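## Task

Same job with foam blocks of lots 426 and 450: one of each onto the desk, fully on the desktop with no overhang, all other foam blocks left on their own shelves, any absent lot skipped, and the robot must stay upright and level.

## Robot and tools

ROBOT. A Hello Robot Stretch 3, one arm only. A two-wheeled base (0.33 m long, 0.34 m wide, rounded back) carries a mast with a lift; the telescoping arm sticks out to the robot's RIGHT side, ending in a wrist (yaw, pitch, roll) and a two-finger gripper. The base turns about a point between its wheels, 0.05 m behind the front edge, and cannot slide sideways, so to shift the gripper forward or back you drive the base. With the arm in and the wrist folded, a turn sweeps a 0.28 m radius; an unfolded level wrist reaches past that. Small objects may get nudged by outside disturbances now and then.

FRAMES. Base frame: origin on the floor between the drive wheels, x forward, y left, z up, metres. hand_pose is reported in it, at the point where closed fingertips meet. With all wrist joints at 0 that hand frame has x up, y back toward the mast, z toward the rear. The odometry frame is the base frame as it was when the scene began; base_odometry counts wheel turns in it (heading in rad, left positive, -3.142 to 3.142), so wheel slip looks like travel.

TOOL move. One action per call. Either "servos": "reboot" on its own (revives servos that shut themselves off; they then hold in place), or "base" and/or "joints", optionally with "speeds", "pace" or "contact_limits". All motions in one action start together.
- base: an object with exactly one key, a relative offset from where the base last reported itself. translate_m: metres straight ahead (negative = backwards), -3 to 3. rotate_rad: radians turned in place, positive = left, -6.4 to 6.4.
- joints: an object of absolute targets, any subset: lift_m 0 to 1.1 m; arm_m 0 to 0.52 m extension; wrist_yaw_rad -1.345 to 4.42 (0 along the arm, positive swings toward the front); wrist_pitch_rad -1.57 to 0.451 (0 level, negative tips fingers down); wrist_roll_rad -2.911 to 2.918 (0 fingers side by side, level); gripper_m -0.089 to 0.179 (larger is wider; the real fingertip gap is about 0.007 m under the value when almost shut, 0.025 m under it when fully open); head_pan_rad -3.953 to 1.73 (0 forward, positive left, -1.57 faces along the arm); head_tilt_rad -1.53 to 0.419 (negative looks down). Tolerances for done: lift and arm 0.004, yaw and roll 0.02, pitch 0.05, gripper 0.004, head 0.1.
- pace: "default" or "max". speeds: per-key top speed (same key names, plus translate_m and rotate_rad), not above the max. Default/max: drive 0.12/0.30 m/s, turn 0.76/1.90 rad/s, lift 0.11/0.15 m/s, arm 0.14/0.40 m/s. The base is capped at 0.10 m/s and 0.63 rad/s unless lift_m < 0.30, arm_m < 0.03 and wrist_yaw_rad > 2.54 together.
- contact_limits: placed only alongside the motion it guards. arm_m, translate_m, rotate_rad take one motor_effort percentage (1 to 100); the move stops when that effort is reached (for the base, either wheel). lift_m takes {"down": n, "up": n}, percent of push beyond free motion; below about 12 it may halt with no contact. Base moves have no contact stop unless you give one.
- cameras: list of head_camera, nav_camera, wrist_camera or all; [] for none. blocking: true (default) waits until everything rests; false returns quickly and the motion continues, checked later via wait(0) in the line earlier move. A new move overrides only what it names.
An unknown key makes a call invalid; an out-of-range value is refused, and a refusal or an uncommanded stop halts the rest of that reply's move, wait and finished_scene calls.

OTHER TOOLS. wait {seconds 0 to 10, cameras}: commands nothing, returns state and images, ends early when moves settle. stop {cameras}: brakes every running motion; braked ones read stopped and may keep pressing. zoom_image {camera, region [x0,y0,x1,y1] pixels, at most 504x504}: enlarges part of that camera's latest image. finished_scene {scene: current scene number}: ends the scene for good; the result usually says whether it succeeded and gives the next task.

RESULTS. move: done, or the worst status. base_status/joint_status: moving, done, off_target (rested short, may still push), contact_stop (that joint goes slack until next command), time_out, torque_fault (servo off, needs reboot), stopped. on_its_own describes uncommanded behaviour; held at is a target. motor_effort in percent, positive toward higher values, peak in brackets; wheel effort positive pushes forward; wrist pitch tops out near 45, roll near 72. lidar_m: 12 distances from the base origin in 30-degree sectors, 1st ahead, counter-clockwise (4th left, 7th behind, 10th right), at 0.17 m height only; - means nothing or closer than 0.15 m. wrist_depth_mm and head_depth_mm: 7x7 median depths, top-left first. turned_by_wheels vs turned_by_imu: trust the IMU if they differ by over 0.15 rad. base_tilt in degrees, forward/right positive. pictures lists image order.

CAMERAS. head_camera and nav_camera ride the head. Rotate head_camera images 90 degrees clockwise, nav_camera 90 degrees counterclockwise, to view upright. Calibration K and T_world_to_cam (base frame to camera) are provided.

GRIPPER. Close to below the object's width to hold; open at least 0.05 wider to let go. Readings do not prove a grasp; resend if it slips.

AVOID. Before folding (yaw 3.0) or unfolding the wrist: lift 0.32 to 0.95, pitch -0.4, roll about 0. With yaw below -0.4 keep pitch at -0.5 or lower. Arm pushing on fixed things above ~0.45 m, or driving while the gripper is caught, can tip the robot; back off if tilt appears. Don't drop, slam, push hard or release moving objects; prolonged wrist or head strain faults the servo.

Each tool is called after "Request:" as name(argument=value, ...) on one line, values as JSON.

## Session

Request:
move(joints={"head_pan_rad":0,"head_tilt_rad":-0.35}, pace="max", cameras=["head_camera","nav_camera"])

Request:
move(joints={"head_pan_rad":-1.57}, pace="max", cameras=["head_camera","nav_camera"])

Request:
move(joints={"head_pan_rad":-3.14}, pace="max", cameras=["head_camera","nav_camera"])

Request:
move(joints={"head_pan_rad":1.57}, pace="max", cameras=["head_camera","nav_camera"])

Scene clock: 0.73 s.
move: done
base_odometry: x=+0.000 y=+0.000 heading=+0.000
turned_by_wheels: +0.000
turned_by_imu: +0.000
base_tilt: forward=-0.5 right=-1.1
lidar_m: 0.84 0.77 0.78 0.96 1.17 1.17 1.57 1.48 1.13 1.38 3.10 1.31
head_depth_mm: 1098 1196 1295 1424 1598 1764 1486 / 991 1062 1151 1254 1369 1521 1470 / 901 964 1033 1117 1206 1314 1401 / 825 876 936 1004 1075 1163 1267 / 764 807 854 909 971 1037 1127 / 710 747 787 834 881 951 1010 / 665 695 730 770 821 880 934
base_status: not commanded
joint_positions: lift_m=+0.306 arm_m=+0.001 wrist_yaw_rad=+2.853 wrist_pitch_rad=-0.337 wrist_roll_rad=+0.000 gripper_m=+0.037 head_pan_rad=+0.000 head_tilt_rad=-0.353
joint_status: all done
measured_speeds: all 0
motor_effort: left_wheel=-0.3(0.5) right_wheel=+0.3(0.8) lift_m=+25.9(27.3) arm_m=-7.5(7.7) wrist_yaw_rad=-0.8(1.2) wrist_pitch_rad=+2.0(2.1) wrist_roll_rad=+0.3(0.3) gripper_m=+0.1(1.0) head_pan_rad=+0.2(1.5) head_tilt_rad=-3.5(6.4)
hand_pose: x=+0.0453 y=+0.0786 z=+0.3376 quat_wxyz=(+0.218, +0.707, +0.017, +0.673) (m; base frame)
wrist_depth_mm: 133 - - - - - - / 136 - - - - - - / 145 - - - - - - / 155 187 881 871 814 - - / 170 180 731 670 662 682 653 / 575 193 126 561 128 574 574 / 503 204 315 496 476 493 492
pictures: head_camera (sideways), nav_camera (sideways)
camera_calibration:
head_camera: T_world_to_cam=[[-0.29571, -0.0462719, -0.954156, 1.25905], [0.037692, 0.997483, -0.0600545, 0.0776138], [0.954534, -0.0537228, -0.293222, 0.331328], [0, 0, 0, 1]] pos_world=[0.0531235, -0.00136007, 1.30314]
nav_camera: T_world_to_cam=[[0.320785, 0.0170281, 0.946999, -1.19139], [0.0150282, -0.999804, 0.012887, 0.0332621], [0.947033, 0.0100977, -0.320978, 0.365233], [0, 0, 0, 1]] pos_world=[0.0357927, 0.0498547, 1.24505]

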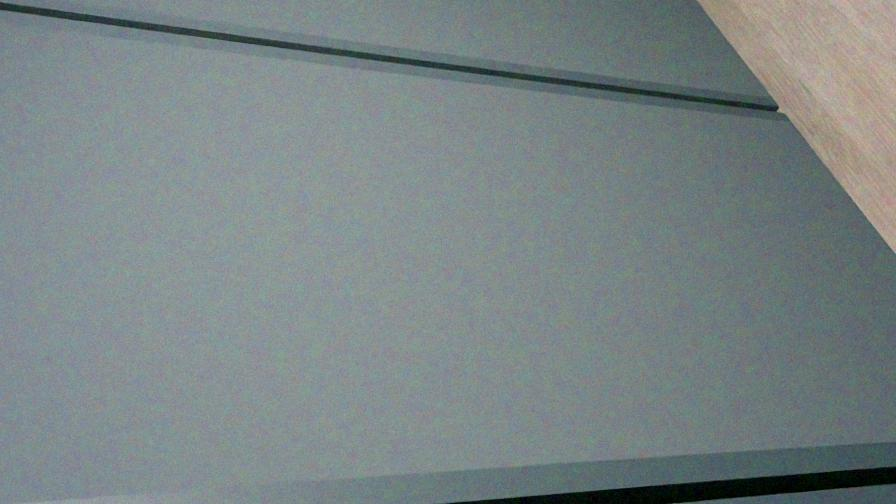

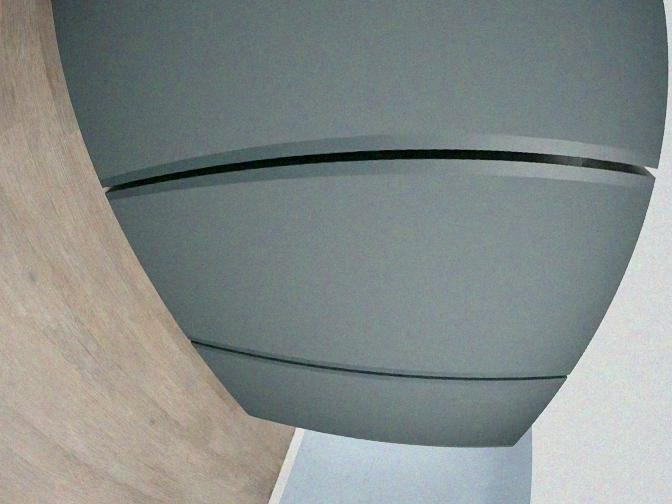

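Scene clock: 2.80 s.
move: done
base_odometry: x=+0.000 y=+0.000 heading=+0.000
turned_by_wheels: +0.000
turned_by_imu: +0.000
base_tilt: forward=-0.3 right=-1.2
lidar_m: 0.85 0.77 0.78 0.96 1.18 1.16 1.58 1.48 1.13 1.37 3.10 1.31
head_depth_mm: 1495 1547 1619 1646 1220 939 1318 / 1655 1707 1780 1794 1207 1683 1477 / 1831 1912 1991 1975 1196 1748 1466 / 2046 2160 2249 1963 1337 1805 1471 / 2335 2445 2630 1927 2195 1866 1458 / 2695 2821 3095 2961 2552 1852 1459 / 2780 2882 3038 3161 2541 1826 1440
base_status: not commanded
joint_positions: lift_m=+0.306 arm_m=+0.001 wrist_yaw_rad=+2.853 wrist_pitch_rad=-0.337 wrist_roll_rad=+0.000 gripper_m=+0.037 head_pan_rad=-1.578 head_tilt_rad=-0.353
joint_status: all done
measured_speeds: translate_m=+0.000 rotate_rad=+0.000 lift_m=+0.000 arm_m=+0.000 wrist_yaw_rad=+0.000 wrist_pitch_rad=+0.000 wrist_roll_rad=+0.000 head_pan_rad=+0.024 head_tilt_rad=+0.000
motor_effort: left_wheel=+0.0(0.5) right_wheel=+0.2(1.2) lift_m=+26.8(27.2) arm_m=-11.9(12.8) wrist_yaw_rad=-0.1(2.2) wrist_pitch_rad=+2.1(2.2) wrist_roll_rad=+0.3(0.3) gripper_m=+0.3(0.9) head_pan_rad=+3.1(5.7) head_tilt_rad=+1.8(3.5)
hand_pose: x=+0.0453 y=+0.0786 z=+0.3376 quat_wxyz=(+0.218, +0.707, +0.017, +0.673) (m; base frame)
wrist_depth_mm: 134 - - - - - - / 136 - - - - - - / 145 - - - - - - / 156 186 865 871 823 - - / 170 181 727 667 663 694 646 / 569 193 126 561 128 566 569 / 507 205 315 492 479 493 492
pictures: head_camera (sideways), nav_camera (sideways)
camera_calibration:
head_camera: T_world_to_cam=[[-0.0440804, 0.296034, -0.95416, 1.25749], [0.997179, -0.0450482, -0.0600442, 0.0717181], [-0.0607583, -0.954115, -0.293213, 0.337593], [0, 0, 0, 1]] pos_world=[0.00442651, -0.0469267, 1.30314]
nav_camera: T_world_to_cam=[[0.0146536, -0.320886, 0.947004, -1.18954], [-0.999888, -0.00765141, 0.0128793, 0.0395419], [0.00311314, -0.947087, -0.320962, 0.370956], [0, 0, 0, 1]] pos_world=[0.0558135, -0.030076, 1.24505]

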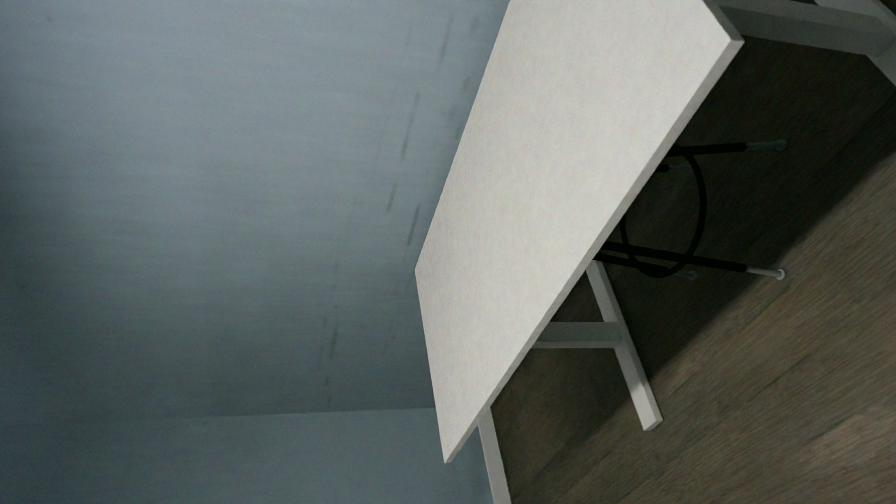

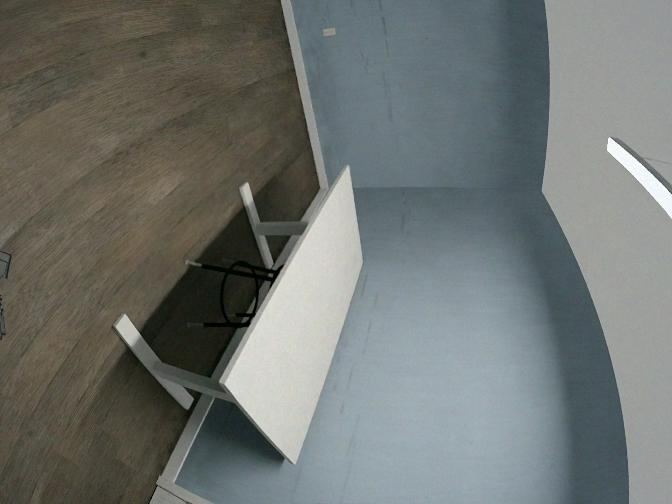

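Scene clock: 4.87 s.
move: done
base_odometry: x=+0.000 y=+0.000 heading=+0.000
turned_by_wheels: +0.000
turned_by_imu: +0.000
base_tilt: forward=-0.3 right=-1.3
lidar_m: 0.84 0.77 0.78 0.96 1.17 1.16 1.57 1.48 1.13 1.38 3.08 1.31
head_depth_mm: 1553 1607 1689 1728 1600 1728 1448 / 1404 1498 1629 1750 1764 1781 1487 / 1795 1872 1574 1676 1738 1798 1472 / 1677 1780 1898 2014 2173 1874 1464 / 1543 1634 1721 1830 1947 1867 1458 / 1422 1497 1566 1675 1756 1787 1455 / 1325 1384 1458 1532 1617 1711 1441
base_status: not commanded
joint_positions: lift_m=+0.306 arm_m=+0.001 wrist_yaw_rad=+2.853 wrist_pitch_rad=-0.337 wrist_roll_rad=+0.000 gripper_m=+0.037 head_pan_rad=-3.148 head_tilt_rad=-0.351
joint_status: all done
measured_speeds: translate_m=+0.000 rotate_rad=+0.000 lift_m=+0.000 arm_m=+0.000 wrist_yaw_rad=+0.000 wrist_pitch_rad=+0.000 wrist_roll_rad=+0.000 head_pan_rad=+0.024 head_tilt_rad=+0.000
motor_effort: left_wheel=-0.6(0.8) right_wheel=+0.5(1.5) lift_m=+27.0(27.1) arm_m=-12.2(13.0) wrist_yaw_rad=-0.3(1.9) wrist_pitch_rad=+2.1(2.2) wrist_roll_rad=-0.1(0.3) gripper_m=+0.3(0.9) head_pan_rad=+3.0(5.8) head_tilt_rad=+5.8(6.2)
hand_pose: x=+0.0453 y=+0.0786 z=+0.3376 quat_wxyz=(+0.218, +0.707, +0.017, +0.673) (m; base frame)
wrist_depth_mm: 133 - - - - - - / 136 - - - - - - / 144 - - - - - - / 155 186 888 866 821 - - / 169 180 730 672 665 688 662 / 571 193 126 558 129 578 573 / 503 204 313 502 482 495 491
pictures: head_camera (sideways), nav_camera (sideways)
camera_calibration:
head_camera: T_world_to_cam=[[0.29459, 0.0443855, -0.954592, 1.25602], [-0.0442788, -0.997214, -0.0600319, 0.0780957], [-0.954597, 0.0599531, -0.291804, 0.341214], [0, 0, 0, 1]] pos_world=[-0.0408319, 0.00167212, 1.30324]
nav_camera: T_world_to_cam=[[-0.319498, -0.0149248, 0.947469, -1.18818], [-0.00847512, 0.999881, 0.0128925, 0.033455], [-0.947549, -0.00391078, -0.319587, 0.374923], [0, 0, 0, 1]] pos_world=[-0.0240813, -0.0497182, 1.24516]

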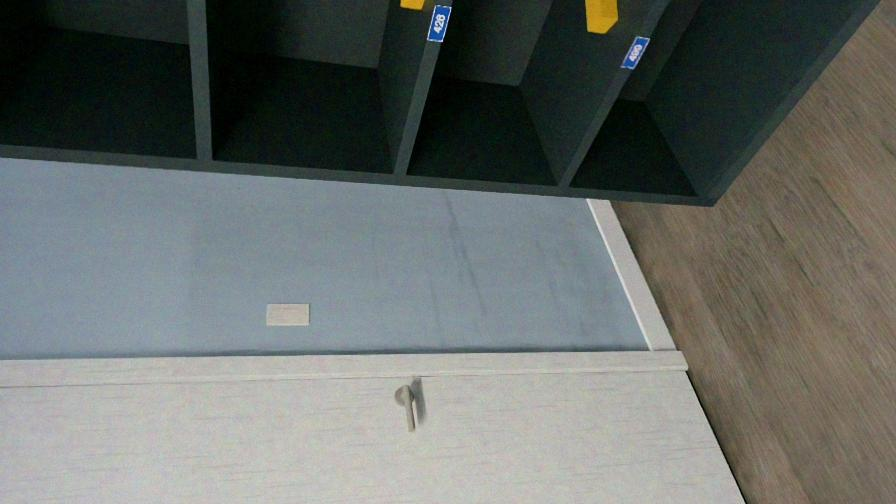

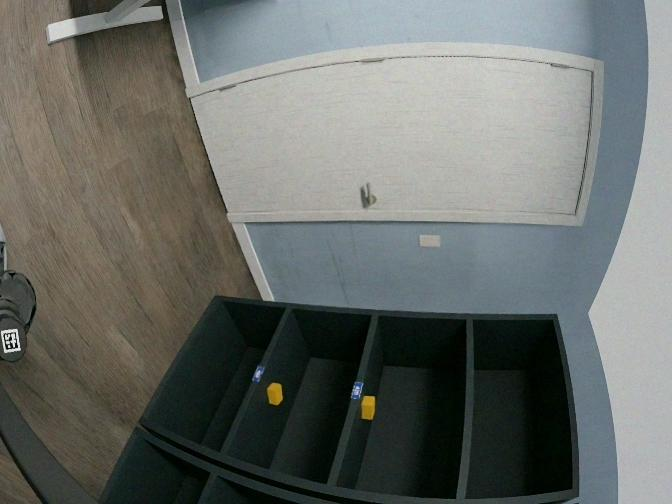

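Scene clock: 8.07 s.
move: done
base_odometry: x=+0.000 y=+0.000 heading=+0.000
turned_by_wheels: +0.000
turned_by_imu: +0.000
base_tilt: forward=-0.4 right=-1.2
lidar_m: 0.84 0.77 0.78 0.96 1.17 1.16 1.57 1.48 1.13 1.38 3.09 1.31
head_depth_mm: 757 780 812 841 873 906 943 / 831 862 899 935 971 1019 1064 / 925 967 1004 1063 1107 1176 1223 / 1045 1091 1145 1206 1279 1343 1388 / 1155 1213 1294 1370 1462 1566 1462 / 1269 1317 1449 1492 1531 1694 1456 / 1404 1459 1552 1623 1519 1673 1404
base_status: not commanded
joint_positions: lift_m=+0.306 arm_m=+0.001 wrist_yaw_rad=+2.853 wrist_pitch_rad=-0.337 wrist_roll_rad=+0.000 gripper_m=+0.037 head_pan_rad=+1.578 head_tilt_rad=-0.350
joint_status: all done
measured_speeds: translate_m=+0.000 rotate_rad=+0.000 lift_m=+0.000 arm_m=+0.000 wrist_yaw_rad=+0.000 wrist_pitch_rad=+0.000 wrist_roll_rad=+0.000 head_pan_rad=-0.024 head_tilt_rad=+0.000
motor_effort: left_wheel=-0.2(0.7) right_wheel=+0.6(1.3) lift_m=+25.8(27.4) arm_m=-11.9(12.9) wrist_yaw_rad=-1.2(2.2) wrist_pitch_rad=+2.1(2.1) wrist_roll_rad=-0.1(0.3) gripper_m=+0.5(1.2) head_pan_rad=-3.5(6.4) head_tilt_rad=+4.6(6.3)
hand_pose: x=+0.0453 y=+0.0786 z=+0.3376 quat_wxyz=(+0.218, +0.707, +0.017, +0.673) (m; base frame)
wrist_depth_mm: 133 - - - - - - / 136 - - - - - - / 144 - - - - - - / 155 187 870 872 824 - - / 170 181 723 663 662 689 662 / 571 193 126 566 129 571 570 / 505 205 313 494 482 492 493
pictures: head_camera (sideways), nav_camera (sideways)
camera_calibration:
head_camera: T_world_to_cam=[[0.0484066, -0.292545, -0.955026, 1.25815], [-0.997736, 0.0305288, -0.059923, 0.0836952], [0.0466859, 0.955764, -0.290405, 0.333219], [0, 0, 0, 1]] pos_world=[0.0070465, 0.0470313, 1.30335]
nav_camera: T_world_to_cam=[[-0.0193588, 0.317835, 0.947949, -1.19059], [0.999667, 0.0223521, 0.0129206, 0.0272333], [-0.0170821, 0.947883, -0.318161, 0.367434], [0, 0, 0, 1]] pos_world=[-0.0439961, 0.029516, 1.24517]

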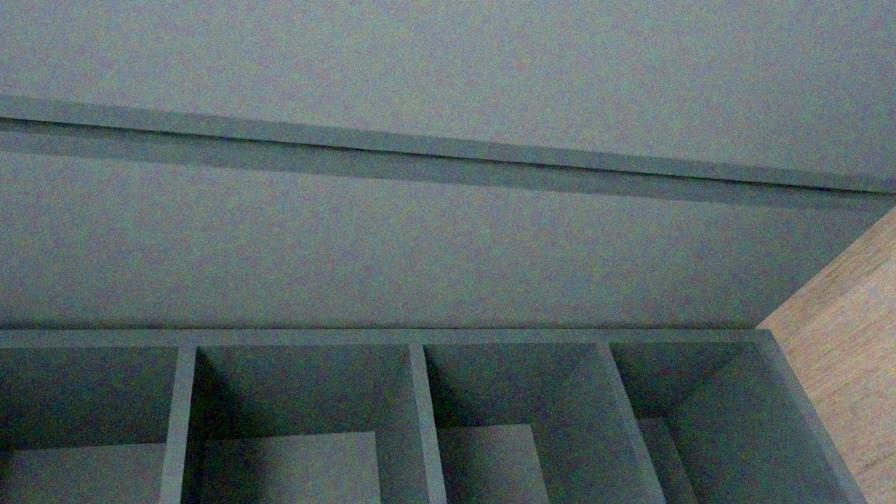

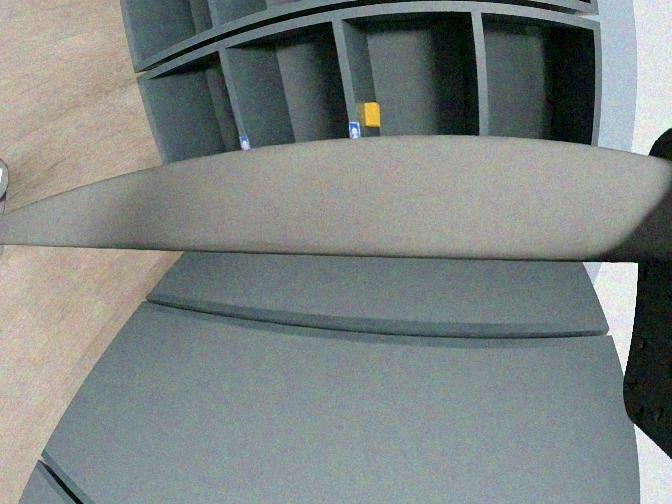

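Request:
zoom_image(camera="nav_camera", region=[200, 80, 400, 180])

Request:
move(joints={"head_pan_rad":-3.85}, pace="max", cameras=["head_camera","nav_camera"])

Request:
zoom_image(camera="head_camera", region=[392, 0, 896, 504])

Scaled by 2.520 from the camera's 672x504 image, which has a finer 792x594 frame.

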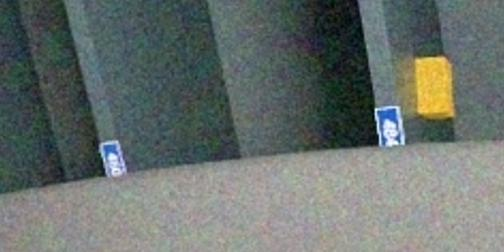

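Scene clock: 17.80 s.
move: done
base_odometry: x=+0.000 y=+0.000 heading=+0.000
turned_by_wheels: +0.000
turned_by_imu: +0.000
base_tilt: forward=-0.3 right=-1.3
lidar_m: 0.84 0.77 0.78 0.96 1.17 1.16 1.57 1.48 1.13 1.38 3.11 1.31
head_depth_mm: - - - - - - - / 1354 1396 1493 1552 1590 - - / 1339 1345 1515 1546 1580 1711 1423 / 1006 1058 1120 1202 1271 1375 1425 / 1414 1465 1573 1680 1544 1765 1456 / 1440 1510 1612 1709 1534 1743 1448 / 1463 1529 1634 1771 1623 1745 1443
base_status: not commanded
joint_positions: lift_m=+0.306 arm_m=+0.001 wrist_yaw_rad=+2.853 wrist_pitch_rad=-0.337 wrist_roll_rad=+0.000 gripper_m=+0.037 head_pan_rad=-3.858 head_tilt_rad=-0.350
joint_status: all done
measured_speeds: translate_m=+0.000 rotate_rad=+0.000 lift_m=+0.000 arm_m=+0.000 wrist_yaw_rad=+0.000 wrist_pitch_rad=+0.000 wrist_roll_rad=+0.000 head_pan_rad=+0.024 head_tilt_rad=+0.000
motor_effort: left_wheel=-0.1(0.6) right_wheel=+0.6(1.4) lift_m=+26.2(27.0) arm_m=-12.4(12.8) wrist_yaw_rad=-1.0(1.9) wrist_pitch_rad=+2.1(2.1) wrist_roll_rad=-0.1(0.4) gripper_m=+0.7(1.1) head_pan_rad=+3.3(5.0) head_tilt_rad=+4.3(5.9)
hand_pose: x=+0.0453 y=+0.0786 z=+0.3376 quat_wxyz=(+0.218, +0.707, +0.017, +0.673) (m; base frame)
wrist_depth_mm: 133 - - - - - - / 136 - - - - - - / 144 - - - - - - / 155 186 875 869 840 - - / 169 180 731 664 663 682 660 / 572 193 126 561 129 570 571 / 506 204 314 495 485 489 493
pictures: head_camera (sideways), nav_camera (sideways)
camera_calibration:
head_camera: T_world_to_cam=[[0.251114, -0.157303, -0.95509, 1.25698], [-0.683604, -0.727388, -0.0599341, 0.081835], [-0.685293, 0.667954, -0.290191, 0.337417], [0, 0, 0, 1]] pos_world=[-0.0284731, 0.0318735, 1.30335]
nav_camera: T_world_to_cam=[[-0.250778, 0.195778, 0.948041, -1.18929], [0.645191, 0.763912, 0.0129135, 0.0294688], [-0.721691, 0.614906, -0.317887, 0.371366], [0, 0, 0, 1]] pos_world=[-0.0492496, -0.0180293, 1.24517]

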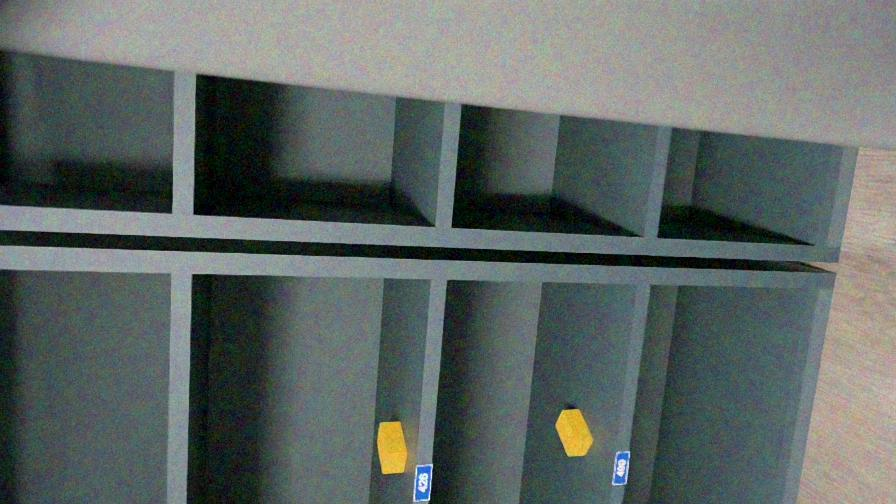

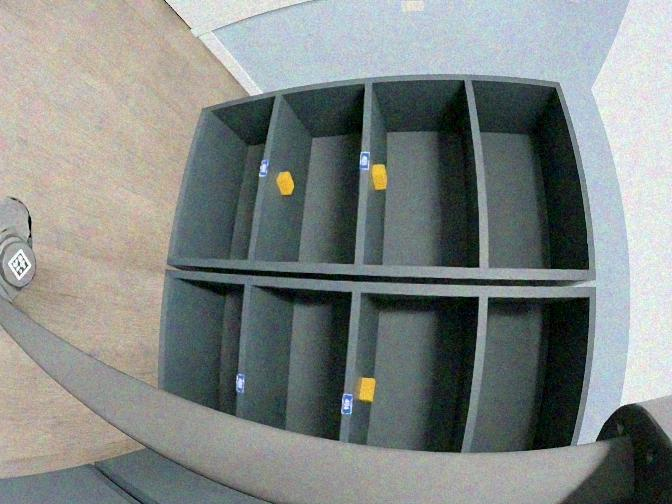

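Scaled by 1.000.

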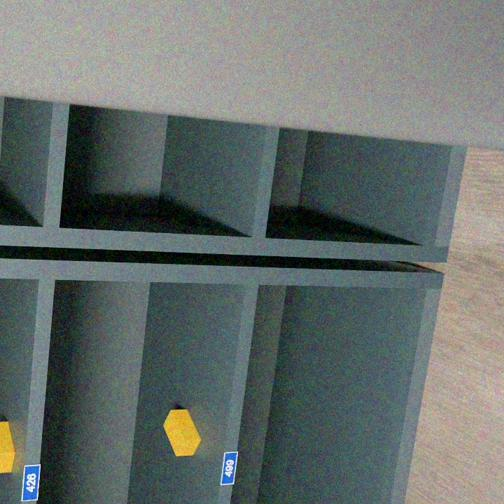

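Request:
zoom_image(camera="head_camera", region=[396, 440, 480, 504])

Request:
zoom_image(camera="nav_camera", region=[220, 340, 380, 430])

Request:
zoom_image(camera="head_camera", region=[590, 440, 660, 500])

Scaled by 6.000 from the camera's 896x504 image, which has a finer 1280x720 frame.

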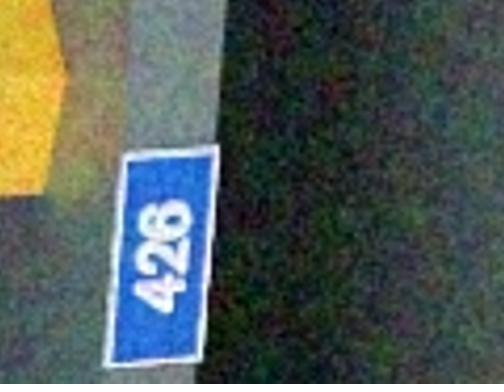

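Scaled by 3.150 from the camera's 672x504 image, which has a finer 792x594 frame.

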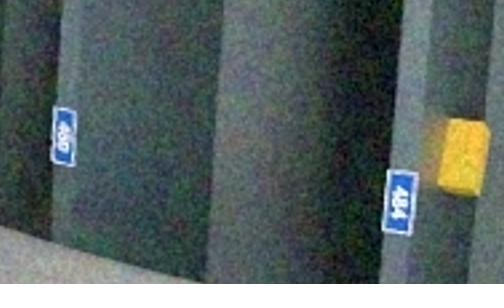

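Scaled by 7.200 from the camera's 896x504 image, which has a finer 1280x720 frame.

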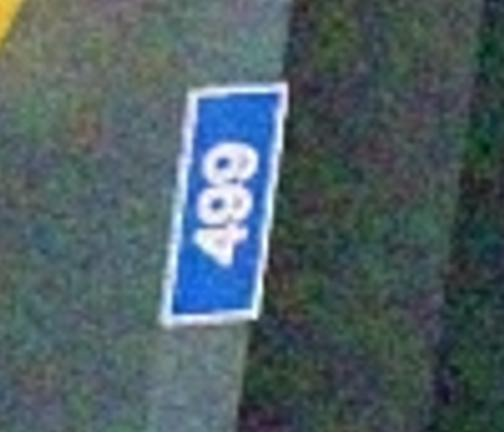

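Request:
move(base={"translate_m":-0.76}, pace="max", joints={"lift_m":0.29}, cameras=[])

Request:
move(base={"rotate_rad":-2.51}, pace="max", joints={"head_pan_rad":-1.57,"lift_m":0.94}, cameras=["head_camera","nav_camera"])

Scene clock: 64.43 s.
move: done
base_odometry: x=-0.760 y=+0.000 heading=+0.000
turned_by_wheels: +0.000
turned_by_imu: +0.000
base_tilt: forward=-0.3 right=-1.1
lidar_m: 1.49 1.36 1.37 0.78 0.90 0.83 0.86 0.90 0.91 1.04 1.40 2.31
head_depth_mm: 929 - - - - - - / 941 963 1053 1092 793 1181 - / 956 998 1069 1097 790 1124 903 / 977 1034 1097 1077 1233 1122 908 / 992 1057 1115 1071 1262 1113 930 / 1007 1022 1122 1057 1216 1106 952 / 848 852 916 901 936 995 962
base_status: done
joint_positions: lift_m=+0.290 arm_m=+0.001 wrist_yaw_rad=+2.853 wrist_pitch_rad=-0.338 wrist_roll_rad=+0.000 gripper_m=+0.037 head_pan_rad=-3.850 head_tilt_rad=-0.350
joint_status: all done
measured_speeds: all 0
motor_effort: left_wheel=-6.5(15.2) right_wheel=-2.6(14.0) lift_m=+24.3(29.1) arm_m=-11.2(12.6) wrist_yaw_rad=-0.8(2.0) wrist_pitch_rad=+2.1(2.3) wrist_roll_rad=+0.0(0.4) gripper_m=+0.1(1.2) head_pan_rad=+3.5(4.2) head_tilt_rad=+2.9(4.3)
hand_pose: x=+0.0453 y=+0.0785 z=+0.3210 quat_wxyz=(+0.218, +0.707, +0.018, +0.673) (m; base frame)
wrist_depth_mm: 134 - - - - - - / 136 - - - - - - / 145 161 - - - - - / 155 168 848 841 832 829 810 / 167 181 708 642 636 664 662 / 548 193 126 540 129 558 548 / 477 205 291 464 464 472 471
pictures: none
No camera images: "cameras" was empty.

Scene clock: 69.57 s.
move: done
base_odometry: x=-0.760 y=+0.000 heading=-2.510
turned_by_wheels: -2.510
turned_by_imu: -2.469
base_tilt: forward=-0.3 right=-1.3
lidar_m: 0.90 0.93 1.03 1.51 1.97 1.42 1.36 1.40 0.78 1.14 0.83 0.94
head_depth_mm: 947 860 953 938 805 917 912 / 965 965 1081 1107 1114 1112 912 / 955 1001 1073 1097 1224 1127 907 / 952 1014 1074 1081 1219 1119 900 / 945 1011 1070 1063 1212 1117 897 / 939 1005 1066 1052 1209 1107 892 / 934 1008 1060 1032 1201 1099 890
base_status: done
joint_positions: lift_m=+0.940 arm_m=+0.001 wrist_yaw_rad=+2.853 wrist_pitch_rad=-0.338 wrist_roll_rad=+0.000 gripper_m=+0.037 head_pan_rad=-1.570 head_tilt_rad=-0.350
joint_status: all done
measured_speeds: all 0
motor_effort: left_wheel=+6.1(14.3) right_wheel=-8.7(14.0) lift_m=+26.6(33.1) arm_m=-11.8(13.1) wrist_yaw_rad=+0.2(2.2) wrist_pitch_rad=+2.3(2.4) wrist_roll_rad=-0.2(0.4) gripper_m=+0.3(1.0) head_pan_rad=-3.2(6.0) head_tilt_rad=+1.7(3.8)
hand_pose: x=+0.0452 y=+0.0785 z=+0.9709 quat_wxyz=(+0.218, +0.707, +0.018, +0.673) (m; base frame)
wrist_depth_mm: 133 - - - - - - / 137 - - - - - - / 145 - - - - - - / 156 186 - - - - - / 173 181 - - - - - / - 193 126 - 129 - - / - 205 - - - - -
pictures: head_camera (sideways), nav_camera (sideways)
camera_calibration:
head_camera: T_world_to_cam=[[-0.0465403, 0.292656, -0.955084, 1.25877], [0.997519, -0.03694, -0.0599272, 0.0715425], [-0.0528189, -0.955504, -0.290211, 0.333655], [0, 0, 0, 1]] pos_world=[0.0048417, -0.0469349, 1.30335]
nav_camera: T_world_to_cam=[[0.0173263, -0.317681, 0.948039, -1.19094], [-0.999788, -0.016027, 0.0129015, 0.039505], [0.0110957, -0.948062, -0.317892, 0.366857], [0, 0, 0, 1]] pos_world=[0.0560606, -0.0299026, 1.24517]

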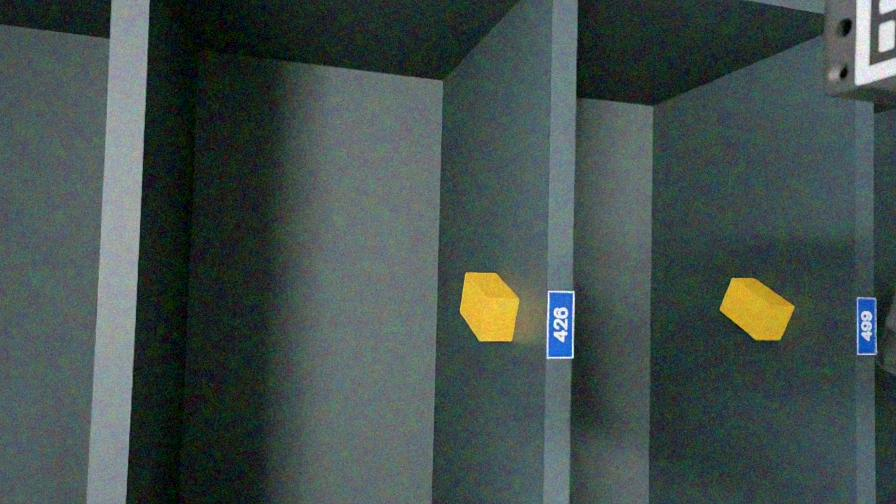

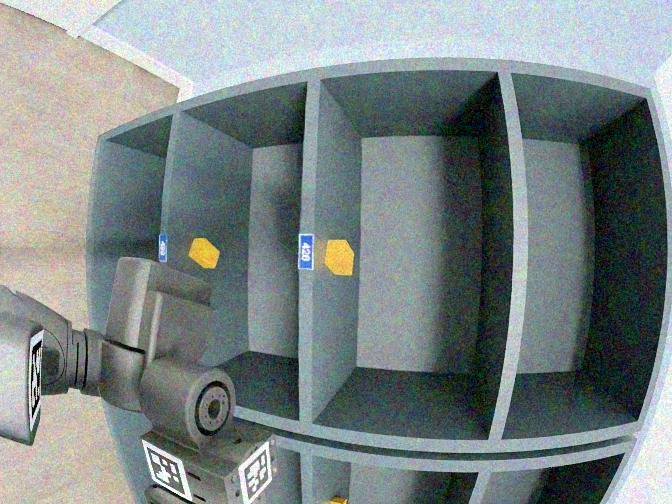

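Request:
move(base={"rotate_rad":0.044}, joints={"wrist_pitch_rad":-0.4,"gripper_m":0.05}, cameras=[])

Request:
move(joints={"wrist_yaw_rad":0,"gripper_m":0.179}, pace="max", cameras=[])

Request:
move(joints={"wrist_pitch_rad":-0.2,"lift_m":0.98,"arm_m":0.24}, cameras=["wrist_camera"])

Scene clock: 84.33 s.
move: done
base_odometry: x=-0.760 y=+0.000 heading=-2.466
turned_by_wheels: +0.044
turned_by_imu: +0.043
base_tilt: forward=-0.3 right=-1.1
lidar_m: 0.90 0.94 1.03 2.22 1.88 1.40 1.36 1.43 0.78 1.14 0.83 0.93
head_depth_mm: 950 930 1053 993 803 1010 942 / 954 968 1069 1110 798 1138 910 / 951 1003 1068 1100 789 1124 904 / 949 1010 1071 1081 1214 1118 905 / 949 1013 1077 1063 1222 1111 895 / 947 1019 1078 1047 1219 1106 897 / 951 1019 1077 1032 1212 1101 919
base_status: done
joint_positions: lift_m=+0.940 arm_m=+0.001 wrist_yaw_rad=+2.853 wrist_pitch_rad=-0.412 wrist_roll_rad=+0.000 gripper_m=+0.050 head_pan_rad=-1.570 head_tilt_rad=-0.350
joint_status: all done
measured_speeds: all 0
motor_effort: left_wheel=-8.7(9.8) right_wheel=+8.6(9.4) lift_m=+24.2(24.4) arm_m=-8.9(9.5) wrist_yaw_rad=+0.1(1.8) wrist_pitch_rad=+1.7(2.4) wrist_roll_rad=+0.1(0.3) gripper_m=+0.6(60.2) head_pan_rad=-3.1(3.3) head_tilt_rad=+1.0(2.1)
hand_pose: x=+0.0428 y=+0.0703 z=+0.9541 quat_wxyz=(+0.243, +0.705, +0.044, +0.664) (m; base frame)
wrist_depth_mm: 134 - - - - - - / 138 - - - - - - / 150 - - - - - - / 163 182 - - - - - / - 191 - - - - - / - 206 127 - 125 - - / - 99 - - - - -
pictures: none
No camera images: "cameras" was empty.

Scene clock: 86.17 s.
move: done
base_odometry: x=-0.760 y=+0.000 heading=-2.466
turned_by_wheels: +0.000
turned_by_imu: +0.000
base_tilt: forward=-0.3 right=-1.3
lidar_m: 0.90 0.95 1.03 2.23 1.88 1.41 1.36 1.42 0.78 1.14 0.83 0.93
head_depth_mm: 951 934 1046 987 808 1012 939 / 948 964 1072 1107 795 1132 910 / 954 1005 1075 1099 791 1124 - / 947 1014 1073 1076 1216 1116 - / 947 1012 1077 1060 1213 1109 893 / 950 1014 1077 1049 1218 1110 846 / 949 1022 1079 1030 1210 1098 918
base_status: not commanded
joint_positions: lift_m=+0.940 arm_m=+0.001 wrist_yaw_rad=+0.003 wrist_pitch_rad=-0.412 wrist_roll_rad=+0.000 gripper_m=+0.179 head_pan_rad=-1.570 head_tilt_rad=-0.350
joint_status: all done
measured_speeds: all 0
motor_effort: left_wheel=-8.2(8.7) right_wheel=+8.0(8.6) lift_m=+25.3(26.0) arm_m=-6.6(8.8) wrist_yaw_rad=-3.6(9.3) wrist_pitch_rad=+1.7(1.9) wrist_roll_rad=+0.2(0.3) gripper_m=+0.6(85.1) head_pan_rad=-2.9(3.7) head_tilt_rad=+0.5(2.0)
hand_pose: x=-0.0208 y=-0.3707 z=+0.9541 quat_wxyz=(+0.693, +0.146, -0.692, -0.144) (m; base frame)
wrist_depth_mm: - - - 417 - - - / - - - - - - - / - - - - - - - / - - - - - - - / - 142 - - - - - / - 140 - - - - - / - - - - - - 105
pictures: none
No camera images: "cameras" was empty.

Scene clock: 89.17 s.
move: done
base_odometry: x=-0.760 y=+0.000 heading=-2.466
turned_by_wheels: +0.000
turned_by_imu: +0.000
base_tilt: forward=-0.2 right=-1.2
lidar_m: 0.90 0.94 1.03 2.22 1.89 1.41 1.36 1.43 0.78 1.13 0.83 0.93
head_depth_mm: 952 934 1053 991 - 1017 888 / 955 969 1071 1105 332 1087 911 / 953 1007 1071 387 341 1078 907 / 947 1012 1069 1073 358 1078 901 / 948 1016 1074 1067 1224 1106 894 / 950 1011 1075 1045 1218 1105 893 / 952 1014 1076 1036 1206 1097 918
base_status: not commanded
joint_positions: lift_m=+0.980 arm_m=+0.240 wrist_yaw_rad=+0.003 wrist_pitch_rad=-0.222 wrist_roll_rad=+0.000 gripper_m=+0.179 head_pan_rad=-1.570 head_tilt_rad=-0.350
joint_status: all done
measured_speeds: all 0
motor_effort: left_wheel=-8.5(8.9) right_wheel=+7.1(8.3) lift_m=+24.4(31.7) arm_m=+13.1(15.1) wrist_yaw_rad=-3.3(4.0) wrist_pitch_rad=+3.8(6.3) wrist_roll_rad=+0.2(0.3) gripper_m=+0.8(1.2) head_pan_rad=-2.9(3.4) head_tilt_rad=+0.7(1.7)
hand_pose: x=-0.0208 y=-0.6296 z=+1.0387 quat_wxyz=(+0.703, +0.080, -0.702, -0.078) (m; base frame)
wrist_depth_mm: - - - - - - 558 / - - - - - - - / - - - - - - - / - - - - - - - / - 143 - - - - - / - 126 251 249 - - - / - - - - - - 105
pictures: wrist_camera
camera_calibration:
wrist_camera: T_world_to_cam=[[-0.998874, -0.0440155, -0.0176949, -0.023478], [-0.00200098, 0.411761, -0.91129, 1.23824], [0.047397, -0.910228, -0.411385, 0.0214265], [0, 0, 0, 1]] pos_world=[-0.0219894, -0.491387, 1.13679]

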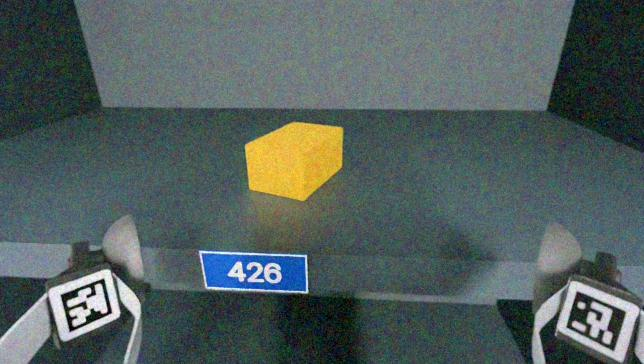

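Request:
move(base={"translate_m":0.123}, joints={"wrist_yaw_rad":-0.37,"lift_m":0.967}, cameras=[])

Request:
move(joints={"arm_m":0.35}, contact_limits={"arm_m":35}, cameras=["wrist_camera"])

Scene clock: 107.47 s.
move: done
base_odometry: x=-0.856 y=-0.077 heading=-2.466
turned_by_wheels: +0.000
turned_by_imu: -0.001
base_tilt: forward=-0.3 right=-1.2
lidar_m: 0.78 0.81 0.98 1.49 2.06 1.52 1.48 1.55 0.85 1.14 0.77 0.81
head_depth_mm: 952 937 1066 1110 302 1056 914 / 953 967 1073 1110 345 1083 907 / 956 1005 1079 1094 339 979 905 / 950 1018 1074 1076 364 1034 899 / 952 1015 1079 1060 1217 1113 896 / 950 1018 1079 1049 1226 1106 922 / 871 889 958 923 893 1019 915
base_status: done
joint_positions: lift_m=+0.967 arm_m=+0.240 wrist_yaw_rad=-0.367 wrist_pitch_rad=-0.222 wrist_roll_rad=+0.000 gripper_m=+0.179 head_pan_rad=-1.570 head_tilt_rad=-0.350
joint_status: all done
measured_speeds: all 0
motor_effort: left_wheel=+6.2(8.4) right_wheel=+4.9(11.6) lift_m=+24.4(26.7) arm_m=+11.2(12.8) wrist_yaw_rad=-3.3(4.8) wrist_pitch_rad=+3.6(3.8) wrist_roll_rad=+0.2(0.3) gripper_m=+0.3(1.1) head_pan_rad=-2.0(3.3) head_tilt_rad=-0.8(1.4)
hand_pose: x=-0.1093 y=-0.6133 z=+1.0257 quat_wxyz=(+0.677, -0.051, -0.705, -0.206) (m; base frame)
wrist_depth_mm: - - - - 679 - - / - - - - - - - / - - - - - - - / - - - - - - - / - 143 238 251 - - - / - 126 245 - 843 - - / - - - - - - 105
pictures: none
No camera images: "cameras" was empty.

Scene clock: 109.53 s.
move: done
base_odometry: x=-0.856 y=-0.077 heading=-2.466
turned_by_wheels: +0.000
turned_by_imu: +0.000
base_tilt: forward=-0.1 right=-1.2
lidar_m: 0.78 0.82 0.98 1.49 2.05 1.53 1.49 1.55 0.84 1.14 0.77 0.81
head_depth_mm: 951 936 1069 1107 - 1097 914 / 956 967 1074 448 711 1129 910 / 959 1005 1075 458 445 1121 905 / 951 1020 1078 982 531 1117 904 / 949 1015 1073 1058 1228 1116 899 / 952 1015 1082 1045 1221 1109 920 / 871 890 961 917 893 1017 917
base_status: not commanded
joint_positions: lift_m=+0.967 arm_m=+0.350 wrist_yaw_rad=-0.367 wrist_pitch_rad=-0.222 wrist_roll_rad=+0.000 gripper_m=+0.179 head_pan_rad=-1.570 head_tilt_rad=-0.350
joint_status: all done
measured_speeds: all 0
motor_effort: left_wheel=+6.4(6.6) right_wheel=+4.4(5.3) lift_m=+23.8(24.5) arm_m=+12.6(14.2) wrist_yaw_rad=-2.9(4.5) wrist_pitch_rad=+3.7(3.8) wrist_roll_rad=+0.1(0.3) gripper_m=+0.1(1.2) head_pan_rad=-2.2(2.9) head_tilt_rad=-0.9(1.8)
contact_limits: arm_m 35 (drawing in: default 31, maximum 55; extending or still: default 39, maximum 69)
hand_pose: x=-0.1093 y=-0.7232 z=+1.0257 quat_wxyz=(+0.677, -0.051, -0.705, -0.206) (m; base frame)
wrist_depth_mm: - - - - - 583 - / - - - - - - - / - - - - - - - / - - - - - - - / - 143 - - - - - / - 126 - - - - - / 151 155 160 160 165 170 105
pictures: wrist_camera
camera_calibration:
wrist_camera: T_world_to_cam=[[-0.947171, 0.320237, -0.0177413, 0.152902], [0.147034, 0.384393, -0.911385, 1.26142], [-0.28504, -0.865846, -0.411172, -0.0694759], [0, 0, 0, 1]] pos_world=[-0.0604509, -0.594004, 1.12379]

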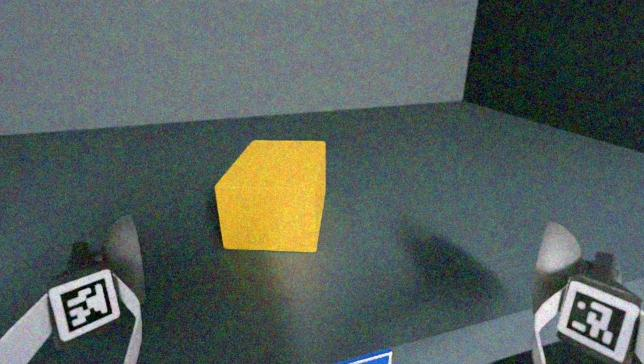

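Request:
move(base={"translate_m":0.01}, joints={"arm_m":0.42}, contact_limits={"arm_m":35}, cameras=["wrist_camera"])

Scene clock: 120.47 s.
move: done
base_odometry: x=-0.864 y=-0.083 heading=-2.466
turned_by_wheels: +0.000
turned_by_imu: +0.000
base_tilt: forward=-0.3 right=-1.2
lidar_m: 0.77 0.81 0.98 1.75 2.06 1.54 1.49 1.56 0.85 1.14 0.77 0.79
head_depth_mm: 952 935 1069 1111 305 1099 919 / 954 972 1074 429 711 1135 912 / 955 1005 1074 518 1221 1126 906 / 949 1019 1073 831 1216 1116 897 / 951 1019 1080 1059 1217 1119 895 / 952 1019 1080 1045 1226 1108 921 / 848 867 937 895 867 995 911
base_status: done
joint_positions: lift_m=+0.967 arm_m=+0.420 wrist_yaw_rad=-0.367 wrist_pitch_rad=-0.222 wrist_roll_rad=+0.000 gripper_m=+0.179 head_pan_rad=-1.570 head_tilt_rad=-0.350
joint_status: all done
measured_speeds: all 0
motor_effort: left_wheel=+5.6(9.5) right_wheel=+5.2(8.8) lift_m=+24.1(24.8) arm_m=+12.5(14.5) wrist_yaw_rad=-2.5(3.9) wrist_pitch_rad=+3.6(3.8) wrist_roll_rad=-0.1(0.3) gripper_m=+0.4(1.3) head_pan_rad=-2.1(2.7) head_tilt_rad=-2.0(2.5)
contact_limits: arm_m 35 (drawing in: default 31, maximum 55; extending or still: default 39, maximum 69)
hand_pose: x=-0.1094 y=-0.7932 z=+1.0257 quat_wxyz=(+0.677, -0.051, -0.705, -0.206) (m; base frame)
wrist_depth_mm: - - - - - 528 - / - - - - - 558 - / - - - - - - - / - - - 194 - - - / - 143 - 156 - - - / - 126 - 152 - - - / 150 155 160 159 159 159 105
pictures: wrist_camera
camera_calibration:
wrist_camera: T_world_to_cam=[[-0.947108, 0.32043, -0.0176519, 0.17535], [0.147038, 0.3844, -0.911381, 1.28833], [-0.285248, -0.865772, -0.411184, -0.130035], [0, 0, 0, 1]] pos_world=[-0.0604506, -0.664004, 1.12379]

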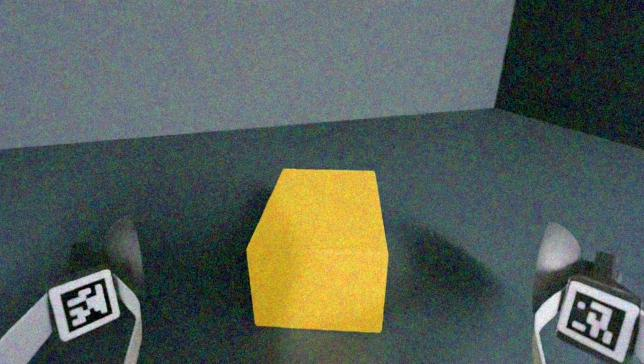

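Request:
move(joints={"arm_m":0.44}, contact_limits={"arm_m":35}, cameras=[])

Request:
move(joints={"gripper_m":-0.01}, cameras=["wrist_camera"])

Scene clock: 129.47 s.
move: done
base_odometry: x=-0.864 y=-0.083 heading=-2.466
turned_by_wheels: +0.000
turned_by_imu: +0.000
base_tilt: forward=-0.4 right=-1.2
lidar_m: 0.77 0.81 0.98 1.75 2.07 1.54 1.49 1.56 0.85 1.14 0.77 0.80
head_depth_mm: 952 939 1076 1106 307 1094 915 / 958 971 1071 439 718 1134 913 / 956 1008 1071 532 1219 1124 906 / 948 1016 1080 830 1217 1115 902 / 949 1018 1084 1055 1219 1109 896 / 950 1019 1079 1047 1219 1110 922 / 845 864 933 891 868 996 911
base_status: not commanded
joint_positions: lift_m=+0.967 arm_m=+0.440 wrist_yaw_rad=-0.367 wrist_pitch_rad=-0.222 wrist_roll_rad=+0.000 gripper_m=+0.179 head_pan_rad=-1.570 head_tilt_rad=-0.350
joint_status: all done
measured_speeds: all 0
motor_effort: left_wheel=+5.7(6.2) right_wheel=+4.1(5.2) lift_m=+24.4(25.2) arm_m=+12.4(14.2) wrist_yaw_rad=-2.5(4.0) wrist_pitch_rad=+3.6(3.8) wrist_roll_rad=-0.1(0.3) gripper_m=+0.6(1.0) head_pan_rad=-2.1(2.2) head_tilt_rad=-2.7(3.3)
contact_limits: arm_m 35 (drawing in: default 31, maximum 55; extending or still: default 39, maximum 69)
hand_pose: x=-0.1094 y=-0.8132 z=+1.0257 quat_wxyz=(+0.677, -0.051, -0.705, -0.206) (m; base frame)
wrist_depth_mm: - - - - - 523 - / - - - - - 540 - / - - - - - - - / - - - 194 - - - / - 142 - 156 156 - - / - 126 - 131 130 - - / 150 155 155 140 153 159 105
pictures: none
No camera images: "cameras" was empty.

Scene clock: 131.90 s.
move: done
base_odometry: x=-0.864 y=-0.083 heading=-2.466
turned_by_wheels: +0.000
turned_by_imu: +0.000
base_tilt: forward=-0.3 right=-1.2
lidar_m: 0.77 0.81 0.98 1.75 2.07 1.54 1.49 1.56 0.85 1.14 0.77 0.79
head_depth_mm: 958 938 1073 1109 306 1093 917 / 956 968 1074 437 718 1132 910 / 957 1005 1075 534 1215 1128 907 / 950 1016 1075 833 1220 1120 898 / 954 1019 1081 1058 1217 1107 896 / 950 1018 1077 1047 1223 1105 919 / 845 862 935 892 869 999 913
base_status: not commanded
joint_positions: lift_m=+0.967 arm_m=+0.440 wrist_yaw_rad=-0.367 wrist_pitch_rad=-0.222 wrist_roll_rad=+0.000 gripper_m=-0.009 head_pan_rad=-1.570 head_tilt_rad=-0.350
joint_status: all done
measured_speeds: all 0
motor_effort: left_wheel=+5.9(6.4) right_wheel=+4.8(5.6) lift_m=+25.0(25.6) arm_m=+8.9(12.9) wrist_yaw_rad=-2.6(3.9) wrist_pitch_rad=+3.6(3.8) wrist_roll_rad=-0.1(0.3) gripper_m=-27.5(98.9) head_pan_rad=-1.3(2.7) head_tilt_rad=-2.9(4.1)
contact_limits: arm_m 35 (drawing in: default 31, maximum 55; extending or still: default 39, maximum 69)
hand_pose: x=-0.1094 y=-0.8132 z=+1.0257 quat_wxyz=(+0.677, -0.051, -0.705, -0.206) (m; base frame)
wrist_depth_mm: - - - - - 521 - / - - - - - 539 - / - - - - - - - / - - - 195 - - - / - - 150 156 149 - - / - - 129 131 127 - - / 160 110 155 141 149 149 163
pictures: wrist_camera
camera_calibration:
wrist_camera: T_world_to_cam=[[-0.947108, 0.32043, -0.0176519, 0.181759], [0.147038, 0.3844, -0.911381, 1.29602], [-0.285248, -0.865772, -0.411184, -0.147351], [0, 0, 0, 1]] pos_world=[-0.0604506, -0.684004, 1.12379]

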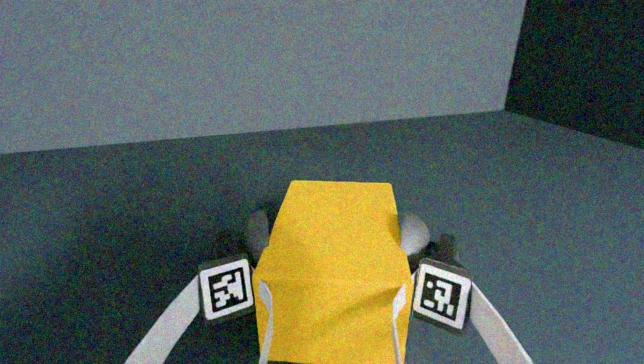

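Request:
move(joints={"lift_m":1.03}, cameras=[])

Request:
move(joints={"arm_m":0.01}, cameras=["wrist_camera"])

Request:
move(base={"translate_m":-0.445}, joints={"wrist_yaw_rad":0,"lift_m":0.87}, cameras=[])

Request:
move(base={"rotate_rad":1.6}, cameras=["head_camera","nav_camera"])

Scene clock: 159.47 s.
move: done
base_odometry: x=-0.864 y=-0.083 heading=-2.466
turned_by_wheels: +0.000
turned_by_imu: +0.000
base_tilt: forward=-0.3 right=-1.1
lidar_m: 0.77 0.81 0.98 1.75 2.07 1.53 1.49 1.55 0.85 1.14 0.77 0.80
head_depth_mm: 953 944 1072 - 803 1138 914 / 955 969 1053 768 793 1134 906 / 954 1007 1052 597 1220 1121 904 / 949 1014 1067 830 1217 1118 894 / 946 1018 1073 1061 1219 1105 898 / 953 1014 1076 1044 1215 1101 922 / 847 865 937 894 871 992 914
base_status: not commanded
joint_positions: lift_m=+1.030 arm_m=+0.440 wrist_yaw_rad=-0.367 wrist_pitch_rad=-0.222 wrist_roll_rad=+0.000 gripper_m=-0.006 head_pan_rad=-1.570 head_tilt_rad=-0.350
joint_status: all done
measured_speeds: all 0
motor_effort: left_wheel=+6.1(6.4) right_wheel=+4.6(5.4) lift_m=+28.5(33.1) arm_m=+3.3(5.1) wrist_yaw_rad=-3.0(3.7) wrist_pitch_rad=+3.8(3.8) wrist_roll_rad=-0.3(0.3) gripper_m=-11.4(12.0) head_pan_rad=-1.4(2.0) head_tilt_rad=-3.2(4.3)
contact_limits: arm_m 35 (drawing in: default 31, maximum 55; extending or still: default 39, maximum 69)
hand_pose: x=-0.1094 y=-0.8132 z=+1.0887 quat_wxyz=(+0.677, -0.051, -0.705, -0.206) (m; base frame)
wrist_depth_mm: - - - - - 521 - / - - - - - 544 - / - - - - - - - / - - - 197 - - - / - - 150 156 149 - - / - - 129 131 126 - - / - 101 - 140 132 105 -
pictures: none
No camera images: "cameras" was empty.

Scene clock: 163.83 s.
move: done
base_odometry: x=-0.864 y=-0.083 heading=-2.466
turned_by_wheels: +0.000
turned_by_imu: +0.000
base_tilt: forward=-0.3 right=-1.2
lidar_m: 0.77 0.81 0.98 1.75 2.07 1.53 1.49 1.56 0.85 1.14 0.77 0.80
head_depth_mm: 954 941 1076 1122 - - - / 957 969 1077 1113 - - - / 956 1005 1078 1087 785 - - / 951 1018 1074 1076 1220 1164 900 / 950 1017 1078 1062 1225 1112 899 / 952 1017 1083 1045 1218 1105 920 / 846 867 936 895 868 992 909
base_status: not commanded
joint_positions: lift_m=+1.030 arm_m=+0.010 wrist_yaw_rad=-0.367 wrist_pitch_rad=-0.222 wrist_roll_rad=+0.000 gripper_m=-0.006 head_pan_rad=-1.570 head_tilt_rad=-0.350
joint_status: all done
measured_speeds: all 0
motor_effort: left_wheel=+5.8(6.4) right_wheel=+5.2(5.5) lift_m=+24.7(29.3) arm_m=-12.5(14.6) wrist_yaw_rad=-2.4(4.4) wrist_pitch_rad=+3.6(3.8) wrist_roll_rad=-0.1(0.4) gripper_m=-11.6(12.2) head_pan_rad=-1.4(2.1) head_tilt_rad=-2.8(4.2)
hand_pose: x=-0.1094 y=-0.3832 z=+1.0887 quat_wxyz=(+0.677, -0.051, -0.705, -0.206) (m; base frame)
wrist_depth_mm: - - - - 884 - - / - - - - 921 - - / - - - - - - - / - - 470 195 - - - / - - 151 157 149 - - / - - 129 132 127 - - / - 100 - 139 132 121 -
pictures: wrist_camera
camera_calibration:
wrist_camera: T_world_to_cam=[[-0.947108, 0.32043, -0.0176519, 0.0450863], [0.147038, 0.3844, -0.911381, 1.18815], [-0.285248, -0.865772, -0.411184, 0.250836], [0, 0, 0, 1]] pos_world=[-0.0604506, -0.254004, 1.18679]

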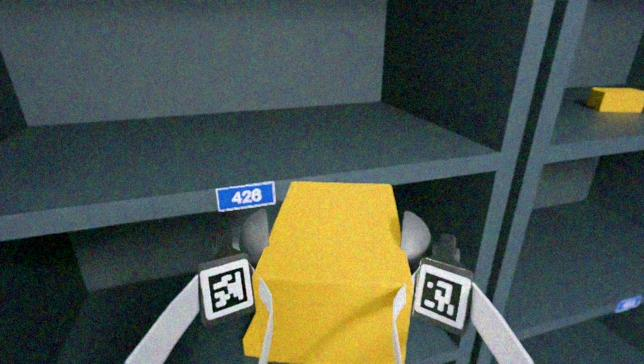

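Scene clock: 169.40 s.
move: done
base_odometry: x=-0.516 y=+0.195 heading=-2.466
turned_by_wheels: +0.000
turned_by_imu: +0.000
base_tilt: forward=-0.3 right=-1.2
lidar_m: 1.21 1.27 1.20 3.57 1.46 1.09 1.05 1.10 1.17 0.68 1.08 1.04
head_depth_mm: 940 937 1067 1095 803 1150 888 / 566 598 632 674 719 1091 910 / 571 597 640 675 723 767 792 / 943 1006 1064 1074 782 1072 430 / 940 1007 1069 1059 1208 1112 869 / 942 1007 1068 1044 1208 1104 892 / 940 1015 1070 1033 1208 1102 887
base_status: done
joint_positions: lift_m=+0.870 arm_m=+0.010 wrist_yaw_rad=-0.003 wrist_pitch_rad=-0.222 wrist_roll_rad=+0.000 gripper_m=-0.006 head_pan_rad=-1.570 head_tilt_rad=-0.350
joint_status: all done
measured_speeds: all 0
motor_effort: left_wheel=-8.6(12.0) right_wheel=-4.5(11.4) lift_m=+23.9(27.3) arm_m=-7.1(12.6) wrist_yaw_rad=+2.0(4.8) wrist_pitch_rad=+3.6(3.8) wrist_roll_rad=+0.2(0.4) gripper_m=-11.9(12.1) head_pan_rad=-0.6(2.0) head_tilt_rad=-3.1(3.9)
hand_pose: x=-0.0222 y=-0.3996 z=+0.9287 quat_wxyz=(+0.703, +0.078, -0.702, -0.080) (m; base frame)
wrist_depth_mm: - - - - - - - / 423 - - - - - - / - - - - - - - / - - - 196 433 - - / - - 154 157 149 - - / - - 130 131 126 - - / - 101 127 140 132 105 -
pictures: none
No camera images: "cameras" was empty.

Scene clock: 173.03 s.
move: done
base_odometry: x=-0.516 y=+0.195 heading=-0.867
turned_by_wheels: +1.600
turned_by_imu: +1.573
base_tilt: forward=-0.3 right=-1.2
lidar_m: 3.56 1.44 1.08 1.05 1.10 1.16 0.68 1.07 1.04 1.21 1.27 1.21
head_depth_mm: 1026 1075 1143 1208 1296 1403 1462 / 1020 1079 1145 1215 1296 1389 1435 / 1025 1081 1148 1221 1300 1389 1357 / 1033 1088 1152 1228 1302 1359 429 / 1034 1086 1157 1230 1306 1396 1378 / 1037 1089 1150 1234 1300 1396 1448 / 1029 1086 1162 1229 1310 1418 1451
base_status: done
joint_positions: lift_m=+0.870 arm_m=+0.010 wrist_yaw_rad=-0.002 wrist_pitch_rad=-0.222 wrist_roll_rad=+0.000 gripper_m=-0.006 head_pan_rad=-1.570 head_tilt_rad=-0.350
joint_status: not commanded
measured_speeds: all 0
motor_effort: left_wheel=-8.3(13.0) right_wheel=+8.7(12.3) lift_m=+27.0(27.0) arm_m=-12.3(12.5) wrist_yaw_rad=+1.2(3.6) wrist_pitch_rad=+3.6(3.8) wrist_roll_rad=+0.0(0.3) gripper_m=-11.9(12.0) head_pan_rad=-0.7(1.4) head_tilt_rad=-2.4(3.5)
hand_pose: x=-0.0221 y=-0.3996 z=+0.9287 quat_wxyz=(+0.703, +0.078, -0.702, -0.080) (m; base frame)
wrist_depth_mm: - - - - - 838 - / - - - - - 873 - / - - - - - 933 - / - - - - - - - / - - 157 157 164 - - / - - 129 131 127 - - / - 110 - 140 138 - -
pictures: head_camera (sideways), nav_camera (sideways)
camera_calibration:
head_camera: T_world_to_cam=[[-0.0464689, 0.292966, -0.954993, 1.25866], [0.997512, -0.0371339, -0.0599295, 0.0715368], [-0.0530199, -0.955402, -0.290511, 0.334053], [0, 0, 0, 1]] pos_world=[0.00484134, -0.0469338, 1.30335]
nav_camera: T_world_to_cam=[[0.0172609, -0.318076, 0.947908, -1.19078], [-0.999793, -0.0157276, 0.0129282, 0.0394792], [0.0107962, -0.947935, -0.318282, 0.367364], [0, 0, 0, 1]] pos_world=[0.0560589, -0.029901, 1.24517]

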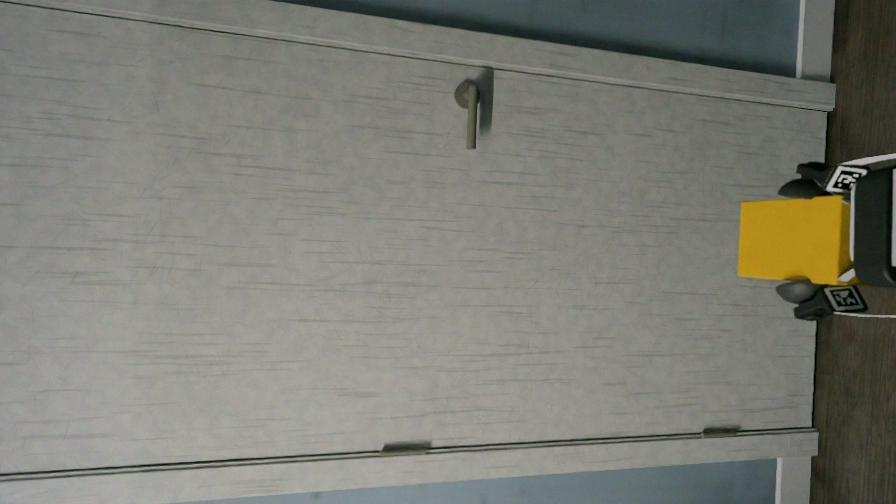

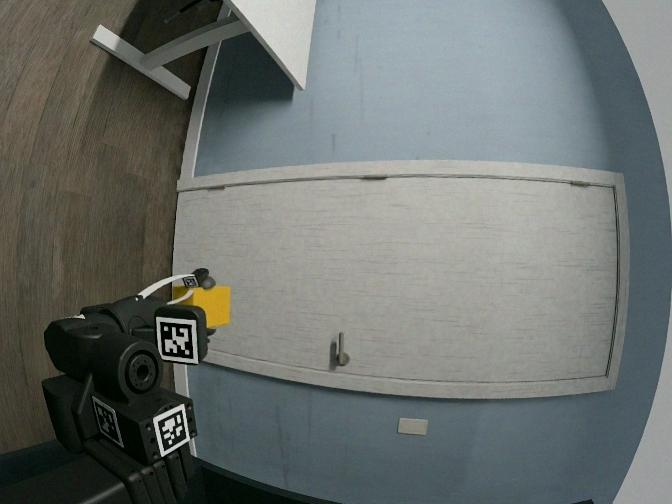

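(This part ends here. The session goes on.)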